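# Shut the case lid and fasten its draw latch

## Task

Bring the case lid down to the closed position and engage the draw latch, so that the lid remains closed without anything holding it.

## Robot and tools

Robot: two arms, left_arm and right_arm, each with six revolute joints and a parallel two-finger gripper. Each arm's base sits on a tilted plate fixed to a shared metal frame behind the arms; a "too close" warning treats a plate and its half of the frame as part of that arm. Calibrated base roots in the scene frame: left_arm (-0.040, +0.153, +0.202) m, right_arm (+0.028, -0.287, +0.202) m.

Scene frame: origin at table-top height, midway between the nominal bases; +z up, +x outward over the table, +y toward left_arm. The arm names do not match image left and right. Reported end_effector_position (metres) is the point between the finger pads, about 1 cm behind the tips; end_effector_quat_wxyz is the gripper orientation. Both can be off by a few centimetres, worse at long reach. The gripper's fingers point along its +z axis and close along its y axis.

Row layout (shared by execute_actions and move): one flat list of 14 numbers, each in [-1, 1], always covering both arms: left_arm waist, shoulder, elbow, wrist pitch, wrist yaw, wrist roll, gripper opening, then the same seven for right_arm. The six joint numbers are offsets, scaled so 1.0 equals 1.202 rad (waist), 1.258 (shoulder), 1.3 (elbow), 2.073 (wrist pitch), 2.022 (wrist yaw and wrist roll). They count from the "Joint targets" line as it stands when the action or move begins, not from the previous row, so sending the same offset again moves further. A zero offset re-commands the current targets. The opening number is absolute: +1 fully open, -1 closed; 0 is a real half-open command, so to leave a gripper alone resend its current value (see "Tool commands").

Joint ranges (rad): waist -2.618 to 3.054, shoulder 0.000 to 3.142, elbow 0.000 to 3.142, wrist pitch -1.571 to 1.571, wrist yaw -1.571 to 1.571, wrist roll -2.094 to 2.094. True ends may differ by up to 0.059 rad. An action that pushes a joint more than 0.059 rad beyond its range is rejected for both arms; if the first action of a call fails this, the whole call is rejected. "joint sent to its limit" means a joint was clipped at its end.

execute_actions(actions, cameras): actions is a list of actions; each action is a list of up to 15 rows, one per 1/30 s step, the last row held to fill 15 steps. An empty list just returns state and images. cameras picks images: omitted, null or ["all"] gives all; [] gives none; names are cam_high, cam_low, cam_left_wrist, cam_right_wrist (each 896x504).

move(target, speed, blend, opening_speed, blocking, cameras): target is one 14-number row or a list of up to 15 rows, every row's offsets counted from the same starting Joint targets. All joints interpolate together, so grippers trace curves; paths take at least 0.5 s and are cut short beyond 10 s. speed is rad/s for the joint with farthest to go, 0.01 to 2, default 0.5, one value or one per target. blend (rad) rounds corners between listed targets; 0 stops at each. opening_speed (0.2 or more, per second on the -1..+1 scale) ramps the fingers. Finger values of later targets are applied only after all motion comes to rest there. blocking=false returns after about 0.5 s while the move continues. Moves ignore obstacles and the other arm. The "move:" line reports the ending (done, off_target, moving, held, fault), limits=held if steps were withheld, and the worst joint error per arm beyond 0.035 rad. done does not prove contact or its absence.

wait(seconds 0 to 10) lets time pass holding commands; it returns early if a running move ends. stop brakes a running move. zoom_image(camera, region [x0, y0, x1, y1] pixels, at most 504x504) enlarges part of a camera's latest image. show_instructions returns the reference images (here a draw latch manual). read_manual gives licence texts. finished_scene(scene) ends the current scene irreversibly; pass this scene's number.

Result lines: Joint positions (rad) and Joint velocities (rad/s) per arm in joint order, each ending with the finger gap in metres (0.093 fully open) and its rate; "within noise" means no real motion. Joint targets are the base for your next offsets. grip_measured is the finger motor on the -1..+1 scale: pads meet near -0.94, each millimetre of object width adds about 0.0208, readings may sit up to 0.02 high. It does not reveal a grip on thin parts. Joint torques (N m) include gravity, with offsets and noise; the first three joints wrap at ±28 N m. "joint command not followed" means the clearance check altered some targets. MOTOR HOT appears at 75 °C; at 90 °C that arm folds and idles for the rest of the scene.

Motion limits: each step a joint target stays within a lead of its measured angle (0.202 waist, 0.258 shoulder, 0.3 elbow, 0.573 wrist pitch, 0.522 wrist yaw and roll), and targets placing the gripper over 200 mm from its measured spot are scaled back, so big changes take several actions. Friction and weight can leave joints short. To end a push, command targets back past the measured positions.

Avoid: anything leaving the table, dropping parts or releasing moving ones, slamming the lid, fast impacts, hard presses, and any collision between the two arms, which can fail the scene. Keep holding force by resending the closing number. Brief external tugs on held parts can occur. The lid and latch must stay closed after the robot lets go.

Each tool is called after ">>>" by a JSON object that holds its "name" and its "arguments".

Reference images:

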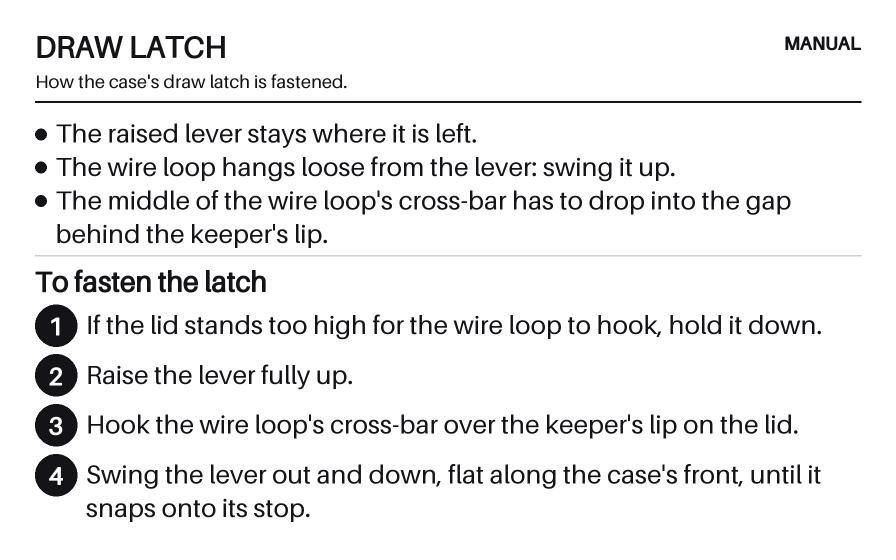

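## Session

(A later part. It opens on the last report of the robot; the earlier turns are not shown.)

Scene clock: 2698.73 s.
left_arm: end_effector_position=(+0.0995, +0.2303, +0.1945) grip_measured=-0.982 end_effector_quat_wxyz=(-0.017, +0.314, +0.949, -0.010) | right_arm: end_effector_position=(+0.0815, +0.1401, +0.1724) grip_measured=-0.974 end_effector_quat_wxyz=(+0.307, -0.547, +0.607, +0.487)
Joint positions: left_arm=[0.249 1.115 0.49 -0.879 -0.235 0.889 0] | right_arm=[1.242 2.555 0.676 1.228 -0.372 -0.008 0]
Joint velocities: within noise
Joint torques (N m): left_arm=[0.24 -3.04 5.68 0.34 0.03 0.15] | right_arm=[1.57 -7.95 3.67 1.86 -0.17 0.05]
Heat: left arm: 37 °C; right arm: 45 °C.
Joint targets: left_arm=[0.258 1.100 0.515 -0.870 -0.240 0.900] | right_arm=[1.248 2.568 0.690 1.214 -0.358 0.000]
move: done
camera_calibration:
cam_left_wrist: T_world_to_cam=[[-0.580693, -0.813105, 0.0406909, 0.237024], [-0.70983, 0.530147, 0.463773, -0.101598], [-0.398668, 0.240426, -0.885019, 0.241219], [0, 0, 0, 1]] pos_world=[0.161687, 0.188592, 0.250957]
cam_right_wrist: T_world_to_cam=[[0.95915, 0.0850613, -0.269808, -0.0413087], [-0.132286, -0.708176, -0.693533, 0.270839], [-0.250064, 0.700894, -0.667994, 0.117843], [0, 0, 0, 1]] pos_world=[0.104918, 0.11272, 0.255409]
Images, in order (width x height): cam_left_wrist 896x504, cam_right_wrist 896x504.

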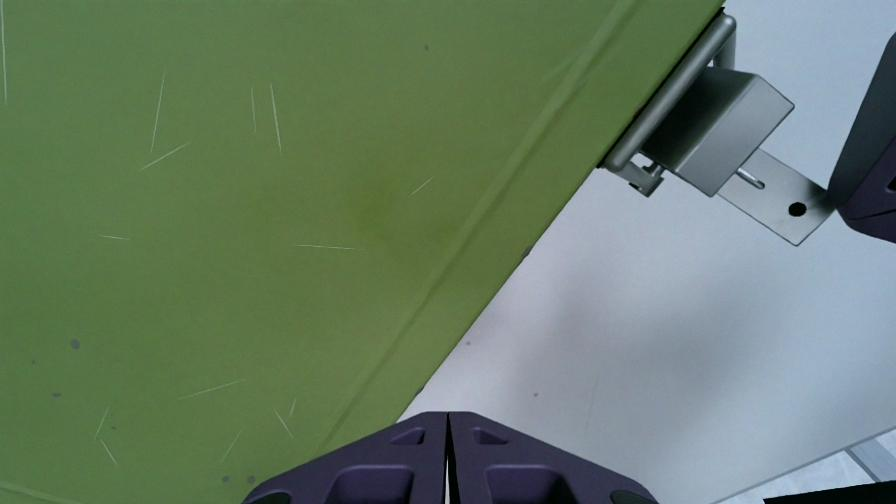

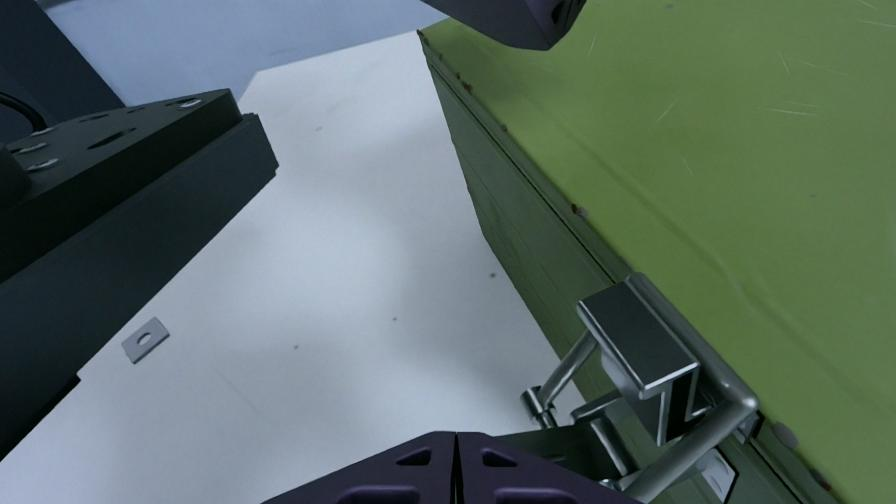

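>>> {"name": "move", "arguments": {"target": [[0,0,0,0,0,0,-1,0.004,0.1335,0.023,0.080,0,0,-1],[0,0,0,0,0,0,-1,-0.0213,0.2316,0.0661,0.1104,0.012,-0.148,-1]], "speed": 0.25, "blend": 0.05, "cameras": ["cam_left_wrist","cam_right_wrist"]}}

Scene clock: 2705.37 s.
left_arm: end_effector_position=(+0.0995, +0.2303, +0.1945) grip_measured=-0.982 end_effector_quat_wxyz=(-0.017, +0.314, +0.949, -0.010) | right_arm: end_effector_position=(+0.0756, +0.1360, +0.1198) grip_measured=-0.974 end_effector_quat_wxyz=(-0.386, +0.620, -0.517, -0.447)
Joint positions: left_arm=[0.249 1.115 0.49 -0.879 -0.235 0.889 0] | right_arm=[1.233 2.836 0.739 1.483 -0.381 -0.288 0]
Joint velocities: within noise
Joint torques (N m): left_arm=[0.2 -3.04 5.72 0.34 0.04 0.14] | right_arm=[0.09 -7.32 4.3 1.66 0.18 -0.1]
Heat: left arm: 37 °C; right arm: 44 °C.
Joint targets: left_arm=[0.258 1.100 0.515 -0.870 -0.240 0.900] | right_arm=[1.222 2.860 0.776 1.442 -0.333 -0.299]
move: off_target (right_arm); right_arm: the wrist yaw is farthest, 0.047 rad from its target
camera_calibration:
cam_left_wrist: T_world_to_cam=[[-0.580693, -0.813105, 0.0406909, 0.237024], [-0.70983, 0.530147, 0.463773, -0.101598], [-0.398668, 0.240426, -0.885019, 0.241219], [0, 0, 0, 1]] pos_world=[0.161687, 0.188592, 0.250957]
cam_right_wrist: T_world_to_cam=[[0.98391, 0.178657, 0.00148194, -0.0966011], [0.119335, -0.650986, -0.749651, 0.210573], [-0.132966, 0.737766, -0.661832, 0.0695366], [0, 0, 0, 1]] pos_world=[0.0791642, 0.103037, 0.204021]
Images, in order (width x height): cam_left_wrist 896x504, cam_right_wrist 896x504.

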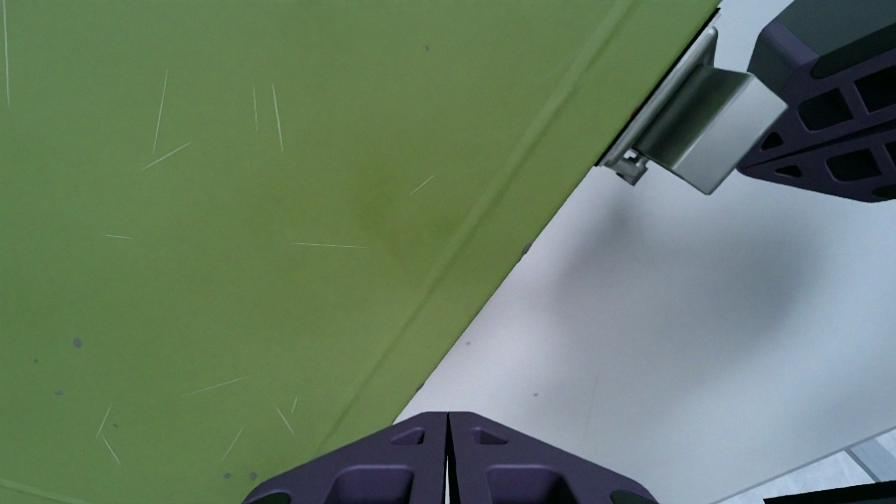

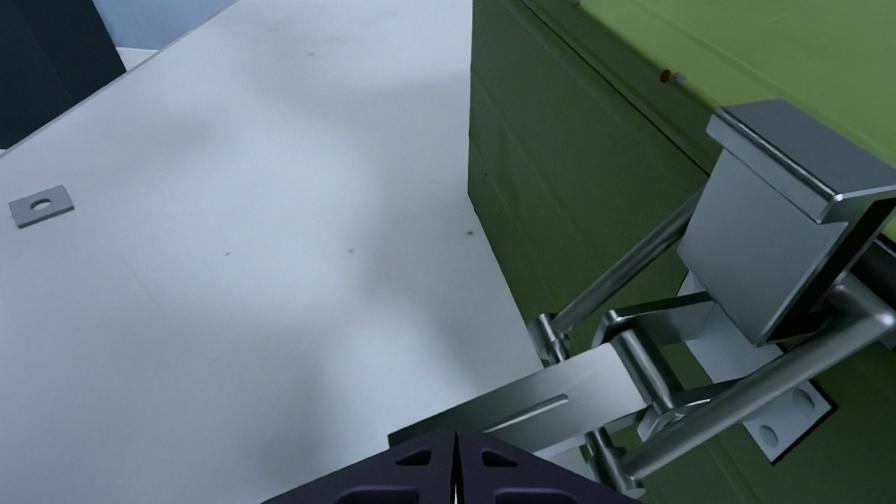

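>>> {"name": "move", "arguments": {"target": [0,0,0,0,0,0,-1,-0.013,0.034,0.052,-0.044,0.015,-0.1,-1], "speed": 0.15, "cameras": ["cam_left_wrist","cam_right_wrist"]}}

Scene clock: 2727.67 s.
left_arm: end_effector_position=(+0.0995, +0.2303, +0.1945) grip_measured=-0.982 end_effector_quat_wxyz=(-0.017, +0.314, +0.949, -0.010) | right_arm: end_effector_position=(+0.0782, +0.1442, +0.1087) grip_measured=-0.974 end_effector_quat_wxyz=(-0.422, +0.670, -0.454, -0.409)
Joint positions: left_arm=[0.249 1.115 0.49 -0.879 -0.235 0.889 0] | right_arm=[1.223 2.874 0.797 1.45 -0.397 -0.491 0]
Joint velocities: within noise
Joint torques (N m): left_arm=[0.21 -3.06 5.7 0.34 0.03 0.14] | right_arm=[-0.53 -7.05 5.3 1.09 0.63 -0.11]
Heat: left arm: 37 °C; right arm: 42 °C.
Joint targets: left_arm=[0.258 1.100 0.515 -0.870 -0.240 0.900] | right_arm=[1.207 2.902 0.843 1.351 -0.303 -0.501]
move: off_target (right_arm); right_arm: the wrist pitch is farthest, 0.100 rad from its target
camera_calibration:
cam_left_wrist: T_world_to_cam=[[-0.580693, -0.813105, 0.0406909, 0.237024], [-0.70983, 0.530147, 0.463773, -0.101598], [-0.398668, 0.240426, -0.885019, 0.241219], [0, 0, 0, 1]] pos_world=[0.161687, 0.188592, 0.250957]
cam_right_wrist: T_world_to_cam=[[0.953221, 0.242973, 0.179819, -0.126829], [0.295079, -0.618929, -0.727912, 0.186602], [-0.0655676, 0.746921, -0.661672, 0.0498244], [0, 0, 0, 1]] pos_world=[0.0691009, 0.109095, 0.191603]
Images, in order (width x height): cam_left_wrist 896x504, cam_right_wrist 896x504.

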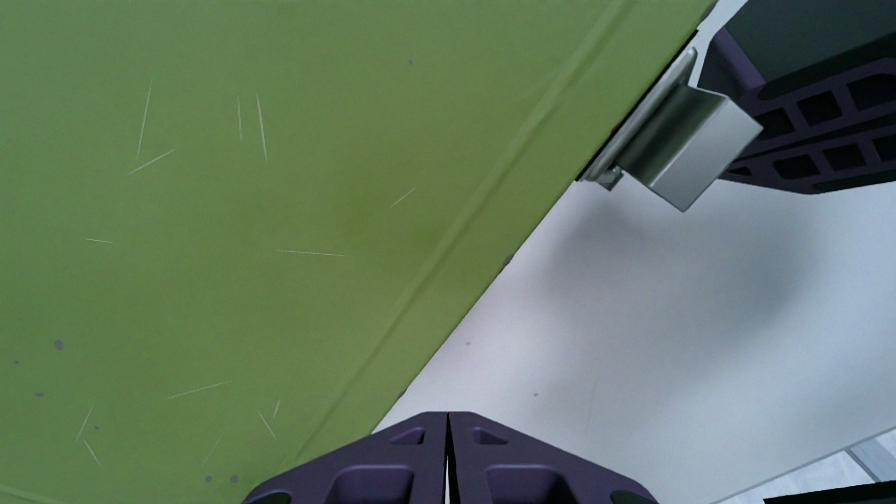

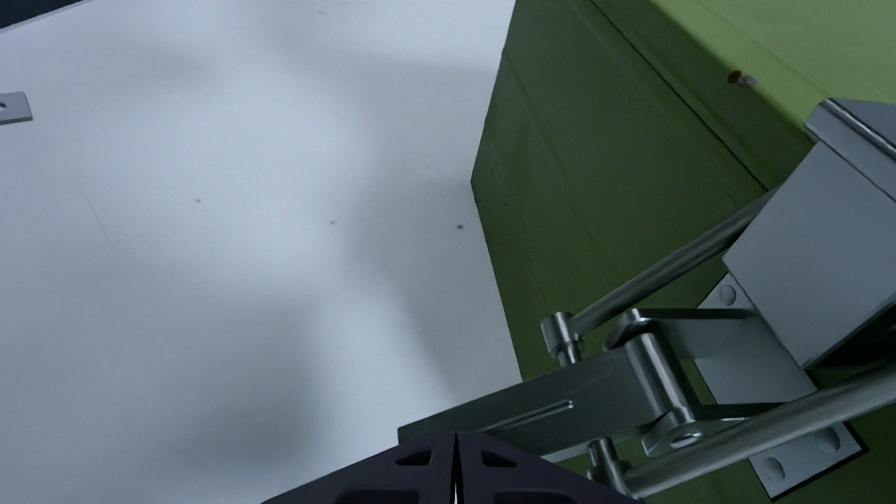

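>>> {"name": "move", "arguments": {"target": [-0.014,0.1908,0.0346,0.0917,0,-0.3215,-1,0,0,0,0,0,0,-1], "speed": 0.5, "cameras": ["cam_left_wrist","cam_right_wrist"]}}

Scene clock: 2757.63 s.
left_arm: end_effector_position=(+0.1339, +0.2340, +0.1727) grip_measured=-0.982 end_effector_quat_wxyz=(-0.015, +0.005, +1.000, -0.004) | right_arm: end_effector_position=(+0.0782, +0.1442, +0.1086) grip_measured=-0.974 end_effector_quat_wxyz=(-0.422, +0.670, -0.454, -0.408)
Joint positions: left_arm=[0.249 1.333 0.537 -0.7 -0.235 0.262 0] | right_arm=[1.223 2.874 0.797 1.45 -0.397 -0.492 0]
Joint velocities: within noise
Joint torques (N m): left_arm=[-1.92 -2.3 5.22 0.49 0 -0.1] | right_arm=[-0.46 -7.13 5.31 1.07 0.67 -0.11]
Heat: left arm: 37 °C; right arm: 41 °C.
Joint targets: left_arm=[0.241 1.340 0.560 -0.680 -0.240 0.250] | right_arm=[1.207 2.902 0.843 1.351 -0.303 -0.502]
move: off_target (right_arm); right_arm: the wrist pitch is farthest, 0.099 rad from its target
camera_calibration:
cam_left_wrist: T_world_to_cam=[[0.0079401, -0.999807, 0.0179537, 0.229682], [-0.88359, 0.00139142, 0.468259, 0.0772139], [-0.468193, -0.0195817, -0.883409, 0.304575], [0, 0, 0, 1]] pos_world=[0.209002, 0.235494, 0.228784]
cam_right_wrist: T_world_to_cam=[[0.952949, 0.243388, 0.180693, -0.126923], [0.296028, -0.618937, -0.72752, 0.186416], [-0.0652316, 0.746779, -0.661865, 0.0498077], [0, 0, 0, 1]] pos_world=[0.0690156, 0.109075, 0.191521]
Images, in order (width x height): cam_left_wrist 896x504, cam_right_wrist 896x504.

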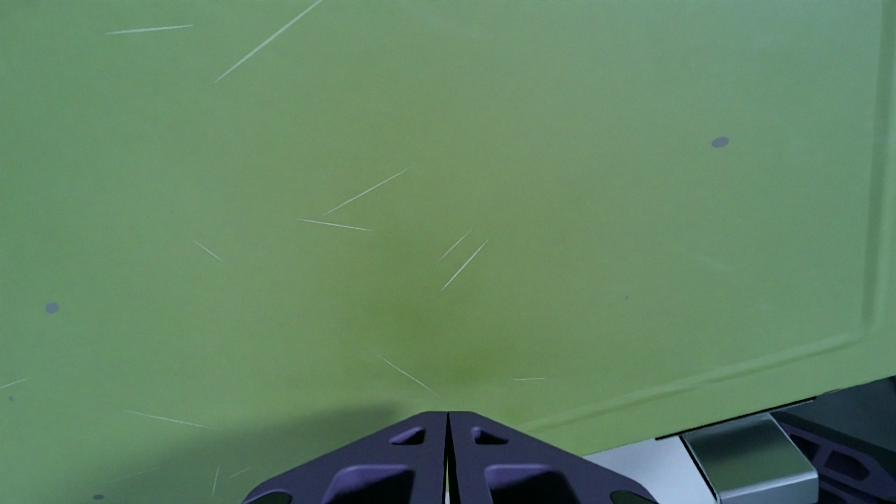

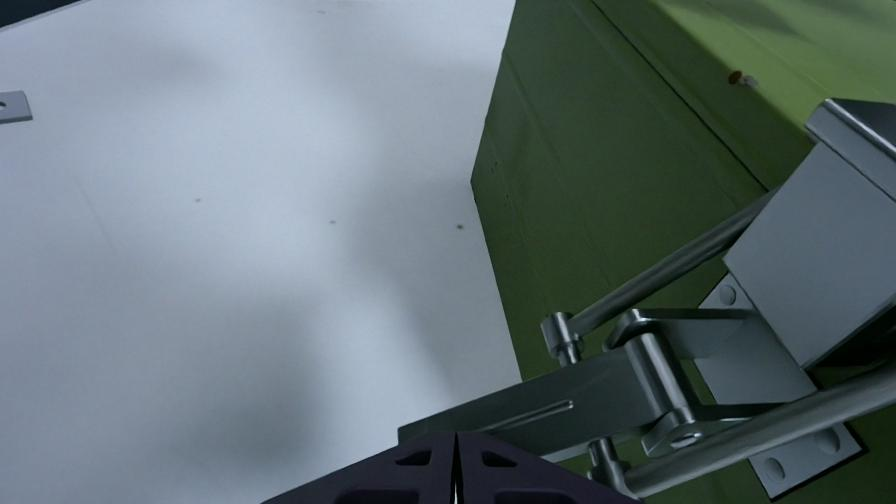

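>>> {"name": "move", "arguments": {"target": [0.02,0.0477,-0.0346,0.0531,0,0,-1,0,0,0,0,0,0,-1], "speed": 0.15, "cameras": ["cam_left_wrist","cam_right_wrist"]}}

Scene clock: 2768.50 s.
left_arm: end_effector_position=(+0.1445, +0.2351, +0.1594) grip_measured=-0.982 end_effector_quat_wxyz=(-0.001, -0.002, +1.000, +0.000) | right_arm: end_effector_position=(+0.0782, +0.1442, +0.1086) grip_measured=-0.974 end_effector_quat_wxyz=(-0.422, +0.670, -0.454, -0.408)
Joint positions: left_arm=[0.256 1.392 0.52 -0.591 -0.235 0.261 0] | right_arm=[1.223 2.874 0.797 1.45 -0.397 -0.492 0]
Joint velocities: within noise
Joint torques (N m): left_arm=[-0.32 -2.63 2.71 0.55 0 -0.09] | right_arm=[-0.46 -7.42 5.19 1.1 0.66 -0.08]
Heat: left arm: 38 °C; right arm: 41 °C.
Joint targets: left_arm=[0.265 1.400 0.515 -0.570 -0.240 0.250] | right_arm=[1.207 2.902 0.843 1.351 -0.303 -0.501]
move: off_target (right_arm); right_arm: the wrist pitch is farthest, 0.099 rad from its target
camera_calibration:
cam_left_wrist: T_world_to_cam=[[0.0231319, -0.999683, 0.00995515, 0.22996], [-0.896359, -0.0163293, 0.443028, 0.102847], [-0.442725, -0.0191715, -0.896453, 0.296093], [0, 0, 0, 1]] pos_world=[0.217956, 0.237243, 0.21758]
cam_right_wrist: T_world_to_cam=[[0.952949, 0.243388, 0.180693, -0.126923], [0.296028, -0.618937, -0.72752, 0.186416], [-0.0652316, 0.746779, -0.661865, 0.0498077], [0, 0, 0, 1]] pos_world=[0.0690156, 0.109075, 0.191521]
Images, in order (width x height): cam_left_wrist 896x504, cam_right_wrist 896x504.

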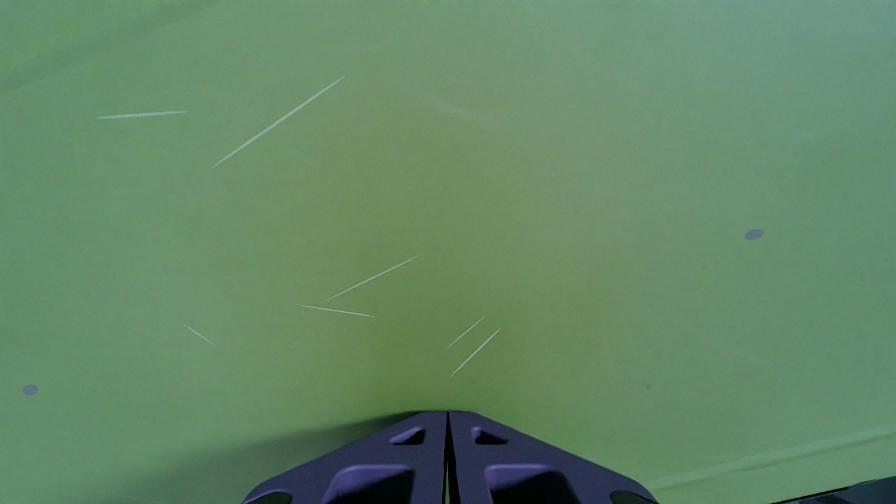

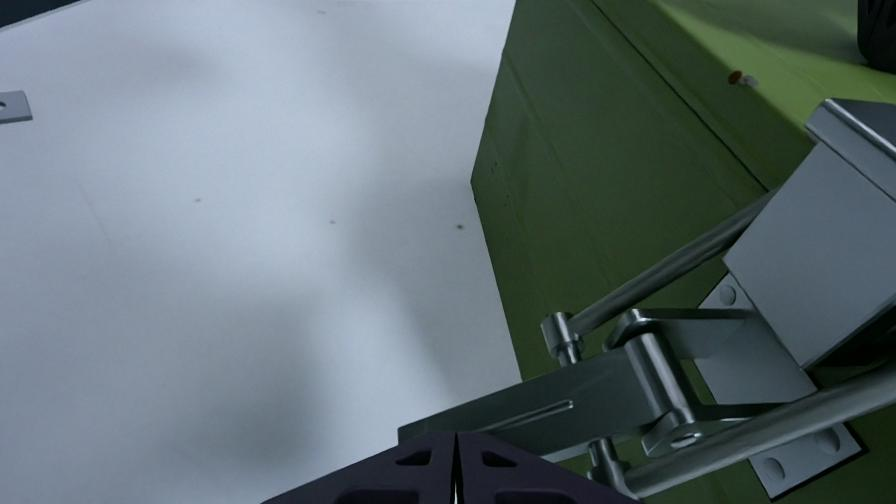

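>>> {"name": "move", "arguments": {"target": [0,0,-0.035,0,0,0,-1,0,0,0,0,0,0,-1], "speed": 0.15, "cameras": ["cam_left_wrist"]}}

Scene clock: 2773.23 s.
left_arm: end_effector_position=(+0.1434, +0.2346, +0.1583) grip_measured=-0.982 end_effector_quat_wxyz=(+0.003, -0.004, +1.000, +0.002) | right_arm: end_effector_position=(+0.0782, +0.1442, +0.1086) grip_measured=-0.974 end_effector_quat_wxyz=(-0.422, +0.670, -0.454, -0.408)
Joint positions: left_arm=[0.256 1.382 0.505 -0.577 -0.236 0.261 0] | right_arm=[1.223 2.874 0.797 1.45 -0.397 -0.492 0]
Joint velocities: within noise
Joint torques (N m): left_arm=[-0.25 -1.63 0.18 0.44 0 -0.1] | right_arm=[-0.5 -7.23 5.16 1.08 0.7 -0.11]
Heat: left arm: 37 °C; right arm: 41 °C.
Joint targets: left_arm=[0.265 1.400 0.470 -0.570 -0.240 0.250] | right_arm=[1.207 2.902 0.843 1.351 -0.303 -0.501]
move: off_target (right_arm); right_arm: the wrist pitch is farthest, 0.099 rad from its target
camera_calibration:
cam_left_wrist: T_world_to_cam=[[0.0251795, -0.999655, 0.00744716, 0.229572], [-0.90005, -0.0194274, 0.435353, 0.104724], [-0.435058, -0.0176648, -0.900229, 0.293737], [0, 0, 0, 1]] pos_world=[0.216269, 0.236716, 0.217129]
Images, in order (width x height): cam_left_wrist 896x504.

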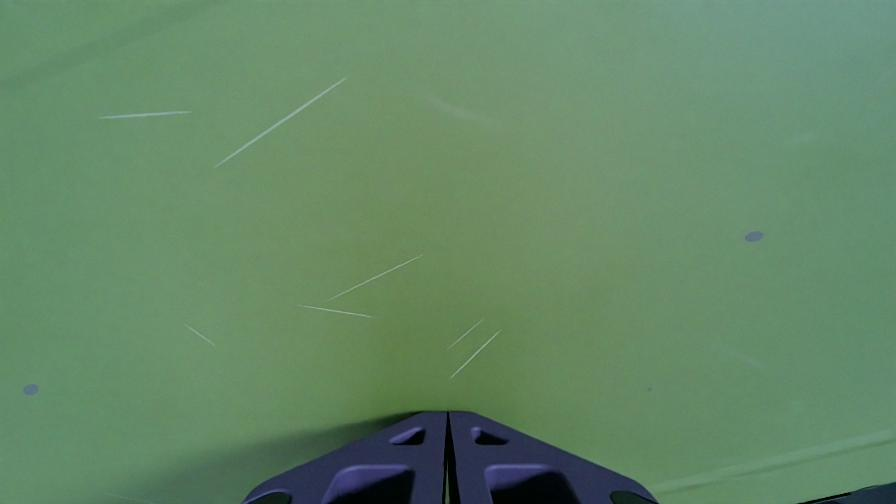

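>>> {"name": "move", "arguments": {"target": [0,0,0,0,0,0,-1,-0.0175,0.0342,0.04,-0.0439,0.0272,-0.0984,-1], "speed": 0.15, "cameras": ["cam_left_wrist","cam_right_wrist"]}}

Scene clock: 2782.60 s.
left_arm: end_effector_position=(+0.1434, +0.2346, +0.1583) grip_measured=-0.982 end_effector_quat_wxyz=(+0.003, -0.004, +1.000, +0.002) | right_arm: end_effector_position=(+0.1057, +0.1426, +0.0581) grip_measured=-0.974 end_effector_quat_wxyz=(-0.421, +0.723, -0.459, -0.299)
Joint positions: left_arm=[0.256 1.382 0.505 -0.576 -0.236 0.261 0] | right_arm=[1.193 2.931 0.884 1.274 -0.263 -0.691 0]
Joint velocities: within noise
Joint torques (N m): left_arm=[-0.25 -1.63 0.18 0.44 0.01 -0.1] | right_arm=[0.27 -8.77 2.45 1.77 -0.11 -0.1]
Heat: left arm: 36 °C; right arm: 41 °C.
Joint targets: left_arm=[0.265 1.400 0.470 -0.570 -0.240 0.250] | right_arm=[1.186 2.945 0.895 1.260 -0.248 -0.700]
move: done
camera_calibration:
cam_left_wrist: T_world_to_cam=[[0.0252652, -0.999654, 0.00735847, 0.229595], [-0.900204, -0.0195495, 0.435028, 0.104905], [-0.434734, -0.0176152, -0.900387, 0.293743], [0, 0, 0, 1]] pos_world=[0.216335, 0.23674, 0.217156]
cam_right_wrist: T_world_to_cam=[[0.918517, 0.234055, 0.318661, -0.146665], [0.381898, -0.733877, -0.561764, 0.138231], [0.102374, 0.637686, -0.763463, 0.0231174], [0, 0, 0, 1]] pos_world=[0.0795578, 0.12103, 0.142039]
Images, in order (width x height): cam_left_wrist 896x504, cam_right_wrist 896x504.

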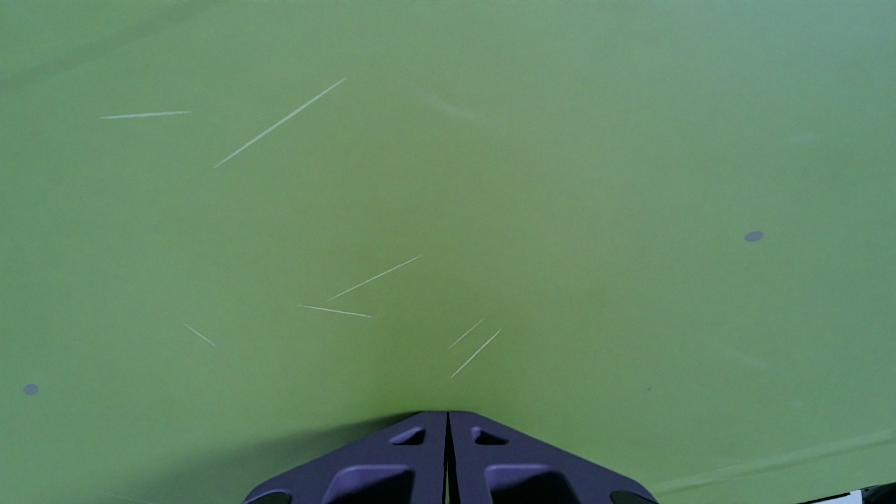

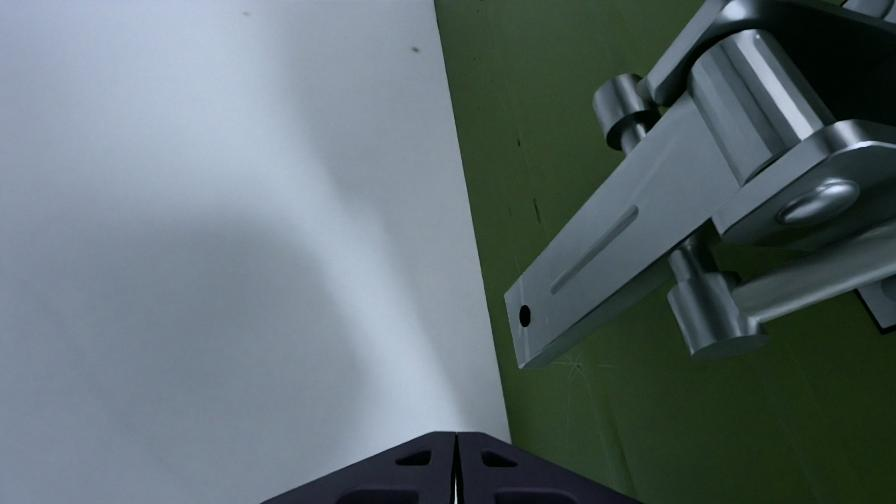

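>>> {"name": "zoom_image", "arguments": {"camera": "cam_right_wrist", "region": [440, 0, 896, 400]}}

Scaled by 1.105 from the camera's 896x504 image, which has a finer 1280x720 frame.

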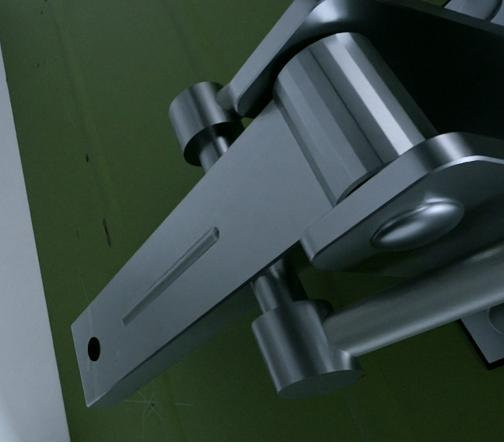

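>>> {"name": "move", "arguments": {"target": [[0,0,0,0,0,0,-1,0,0,0,0,-0.149,0,-1],[0,0,0,0,0,0,-1,-0.0241,-0.4277,-0.3285,-0.0014,-0.095,0.346,-1]], "speed": 0.4, "blend": 0.05, "cameras": ["cam_left_wrist","cam_right_wrist"]}}

Scene clock: 2802.37 s.
left_arm: end_effector_position=(+0.1434, +0.2346, +0.1583) grip_measured=-0.982 end_effector_quat_wxyz=(+0.003, -0.004, +1.000, +0.002) | right_arm: end_effector_position=(+0.0840, +0.0883, +0.1828) grip_measured=-0.974 end_effector_quat_wxyz=(+0.281, -0.537, +0.621, +0.497)
Joint positions: left_arm=[0.256 1.382 0.505 -0.576 -0.236 0.261 0] | right_arm=[1.164 2.435 0.476 1.265 -0.454 -0.01 0]
Joint velocities: within noise
Joint torques (N m): left_arm=[-0.25 -1.65 0.21 0.44 0 -0.1] | right_arm=[0.32 -10.39 1.5 1.94 -0.17 0.03]
Heat: left arm: 35 °C; right arm: 41 °C.
Joint targets: left_arm=[0.265 1.400 0.470 -0.570 -0.240 0.250] | right_arm=[1.157 2.407 0.468 1.257 -0.440 -0.001]
move: done
camera_calibration:
cam_left_wrist: T_world_to_cam=[[0.0252652, -0.999654, 0.00735847, 0.229595], [-0.900204, -0.0195495, 0.435028, 0.104905], [-0.434734, -0.0176152, -0.900387, 0.293743], [0, 0, 0, 1]] pos_world=[0.216335, 0.23674, 0.217156]
cam_right_wrist: T_world_to_cam=[[0.940192, 0.0821508, -0.330592, -0.023553], [-0.170983, -0.725567, -0.666571, 0.241579], [-0.294626, 0.68323, -0.668126, 0.167062], [0, 0, 0, 1]] pos_world=[0.112671, 0.063075, 0.264862]
Images, in order (width x height): cam_left_wrist 896x504, cam_right_wrist 896x504.

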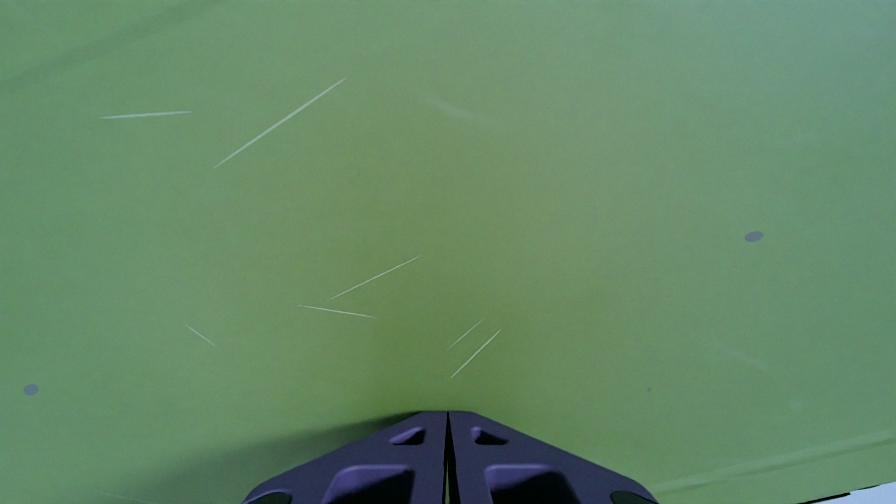

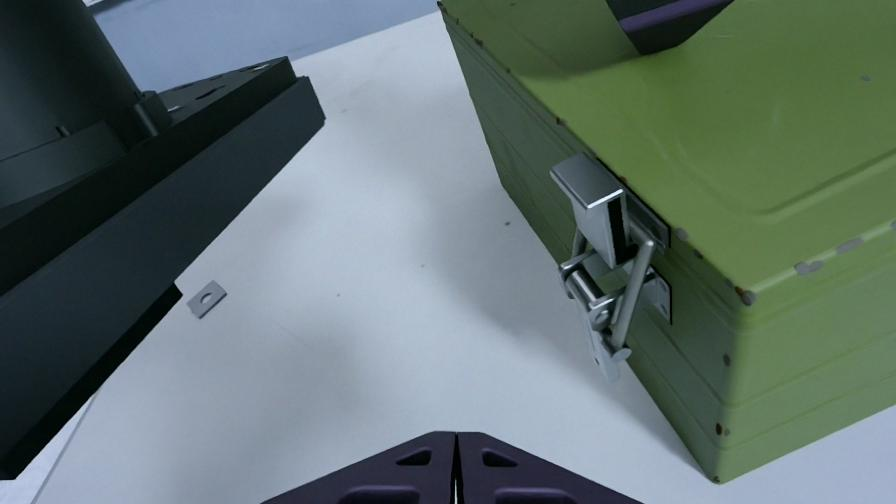

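>>> {"name": "zoom_image", "arguments": {"camera": "cam_right_wrist", "region": [500, 120, 780, 400]}}

Scaled by 1.800 from the camera's 896x504 image, which has a finer 1280x720 frame.

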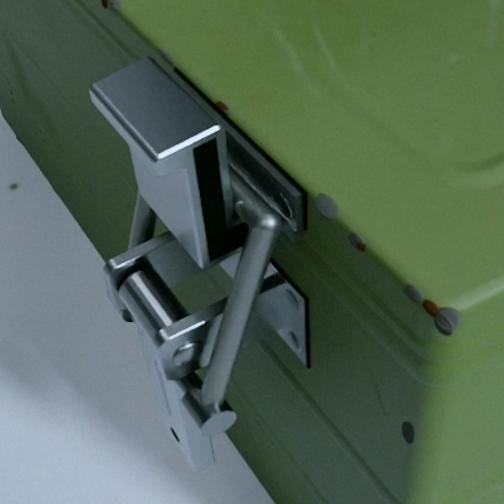

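>>> {"name": "move", "arguments": {"target": [[0,0,0.035,0,0,0,-1,0,0,0,0,0,0,-1],[-0.02,-0.0477,0.0696,-0.0531,0,0,-1,0,0,0,0,0,0,-1],[-0.006,-0.2385,0.035,-0.1448,0,0,-1,0,0,0,0,0,0,-1]], "speed": 0.3, "blend": [0.02,0.04,0], "cameras": ["cam_left_wrist","cam_right_wrist"]}}

>>> {"name": "zoom_image", "arguments": {"camera": "cam_right_wrist", "region": [500, 120, 780, 400]}}

Scene clock: 2821.63 s.
left_arm: end_effector_position=(+0.1144, +0.2372, +0.2008) grip_measured=-0.982 end_effector_quat_wxyz=(+0.006, -0.004, +1.000, +0.002) | right_arm: end_effector_position=(+0.0842, +0.0883, +0.1828) grip_measured=-0.974 end_effector_quat_wxyz=(+0.281, -0.537, +0.621, +0.497)
Joint positions: left_arm=[0.256 1.115 0.521 -0.855 -0.236 0.261 0] | right_arm=[1.164 2.435 0.476 1.265 -0.454 -0.009 0]
Joint velocities: within noise
Joint torques (N m): left_arm=[-0.54 -3.21 3.34 0.24 0.01 -0.1] | right_arm=[0.23 -10.45 1.58 1.92 -0.17 0.07]
Heat: left arm: 34 °C; right arm: 44 °C.
Joint targets: left_arm=[0.258 1.100 0.515 -0.870 -0.240 0.250] | right_arm=[1.157 2.407 0.468 1.257 -0.440 -0.001]
move: done
camera_calibration:
cam_left_wrist: T_world_to_cam=[[0.0262961, -0.999634, 0.00629662, 0.232687], [-0.902043, -0.0210132, 0.431133, 0.0616928], [-0.430844, -0.017017, -0.902266, 0.319268], [0, 0, 0, 1]] pos_world=[0.187085, 0.239332, 0.260001]
cam_right_wrist: T_world_to_cam=[[0.939951, 0.0810025, -0.331558, -0.0234501], [-0.172449, -0.725603, -0.666155, 0.241629], [-0.29454, 0.683329, -0.668062, 0.167081], [0, 0, 0, 1]] pos_world=[0.112923, 0.0630544, 0.264808]
Images, in order (width x height): cam_left_wrist 896x504, cam_right_wrist 896x504.

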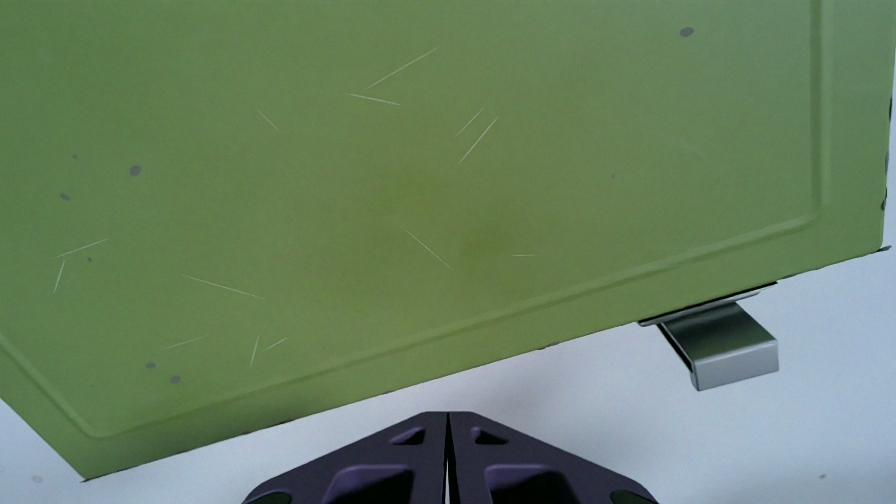

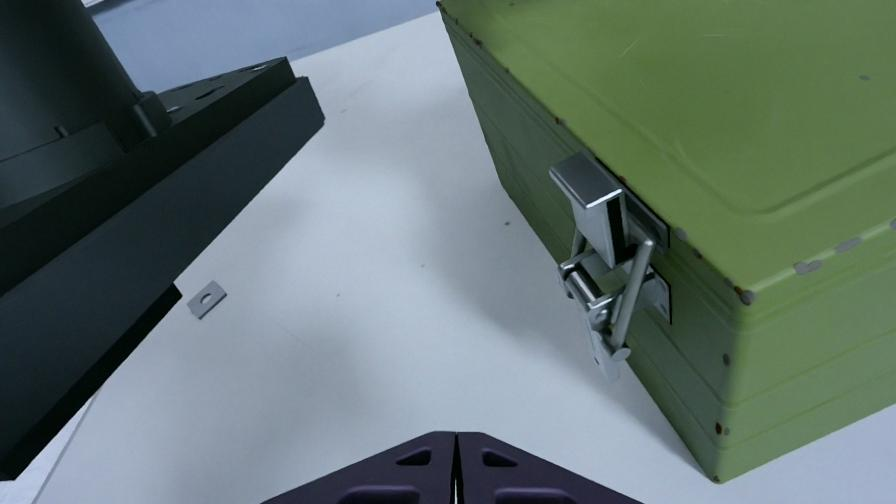

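Scaled by 1.800 from the camera's 896x504 image, which has a finer 1280x720 frame.

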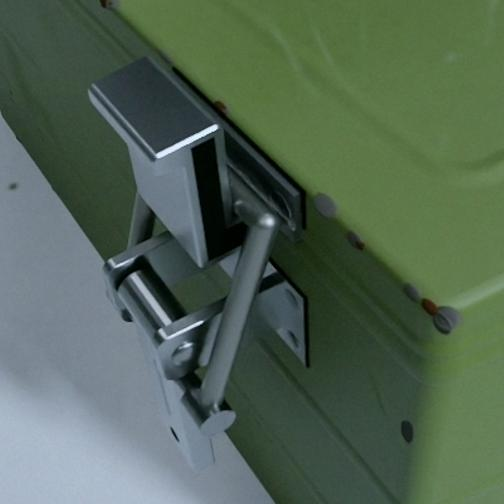

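>>> {"name": "finished_scene", "arguments": {"scene": 1}}

The scene is finished: the task was done.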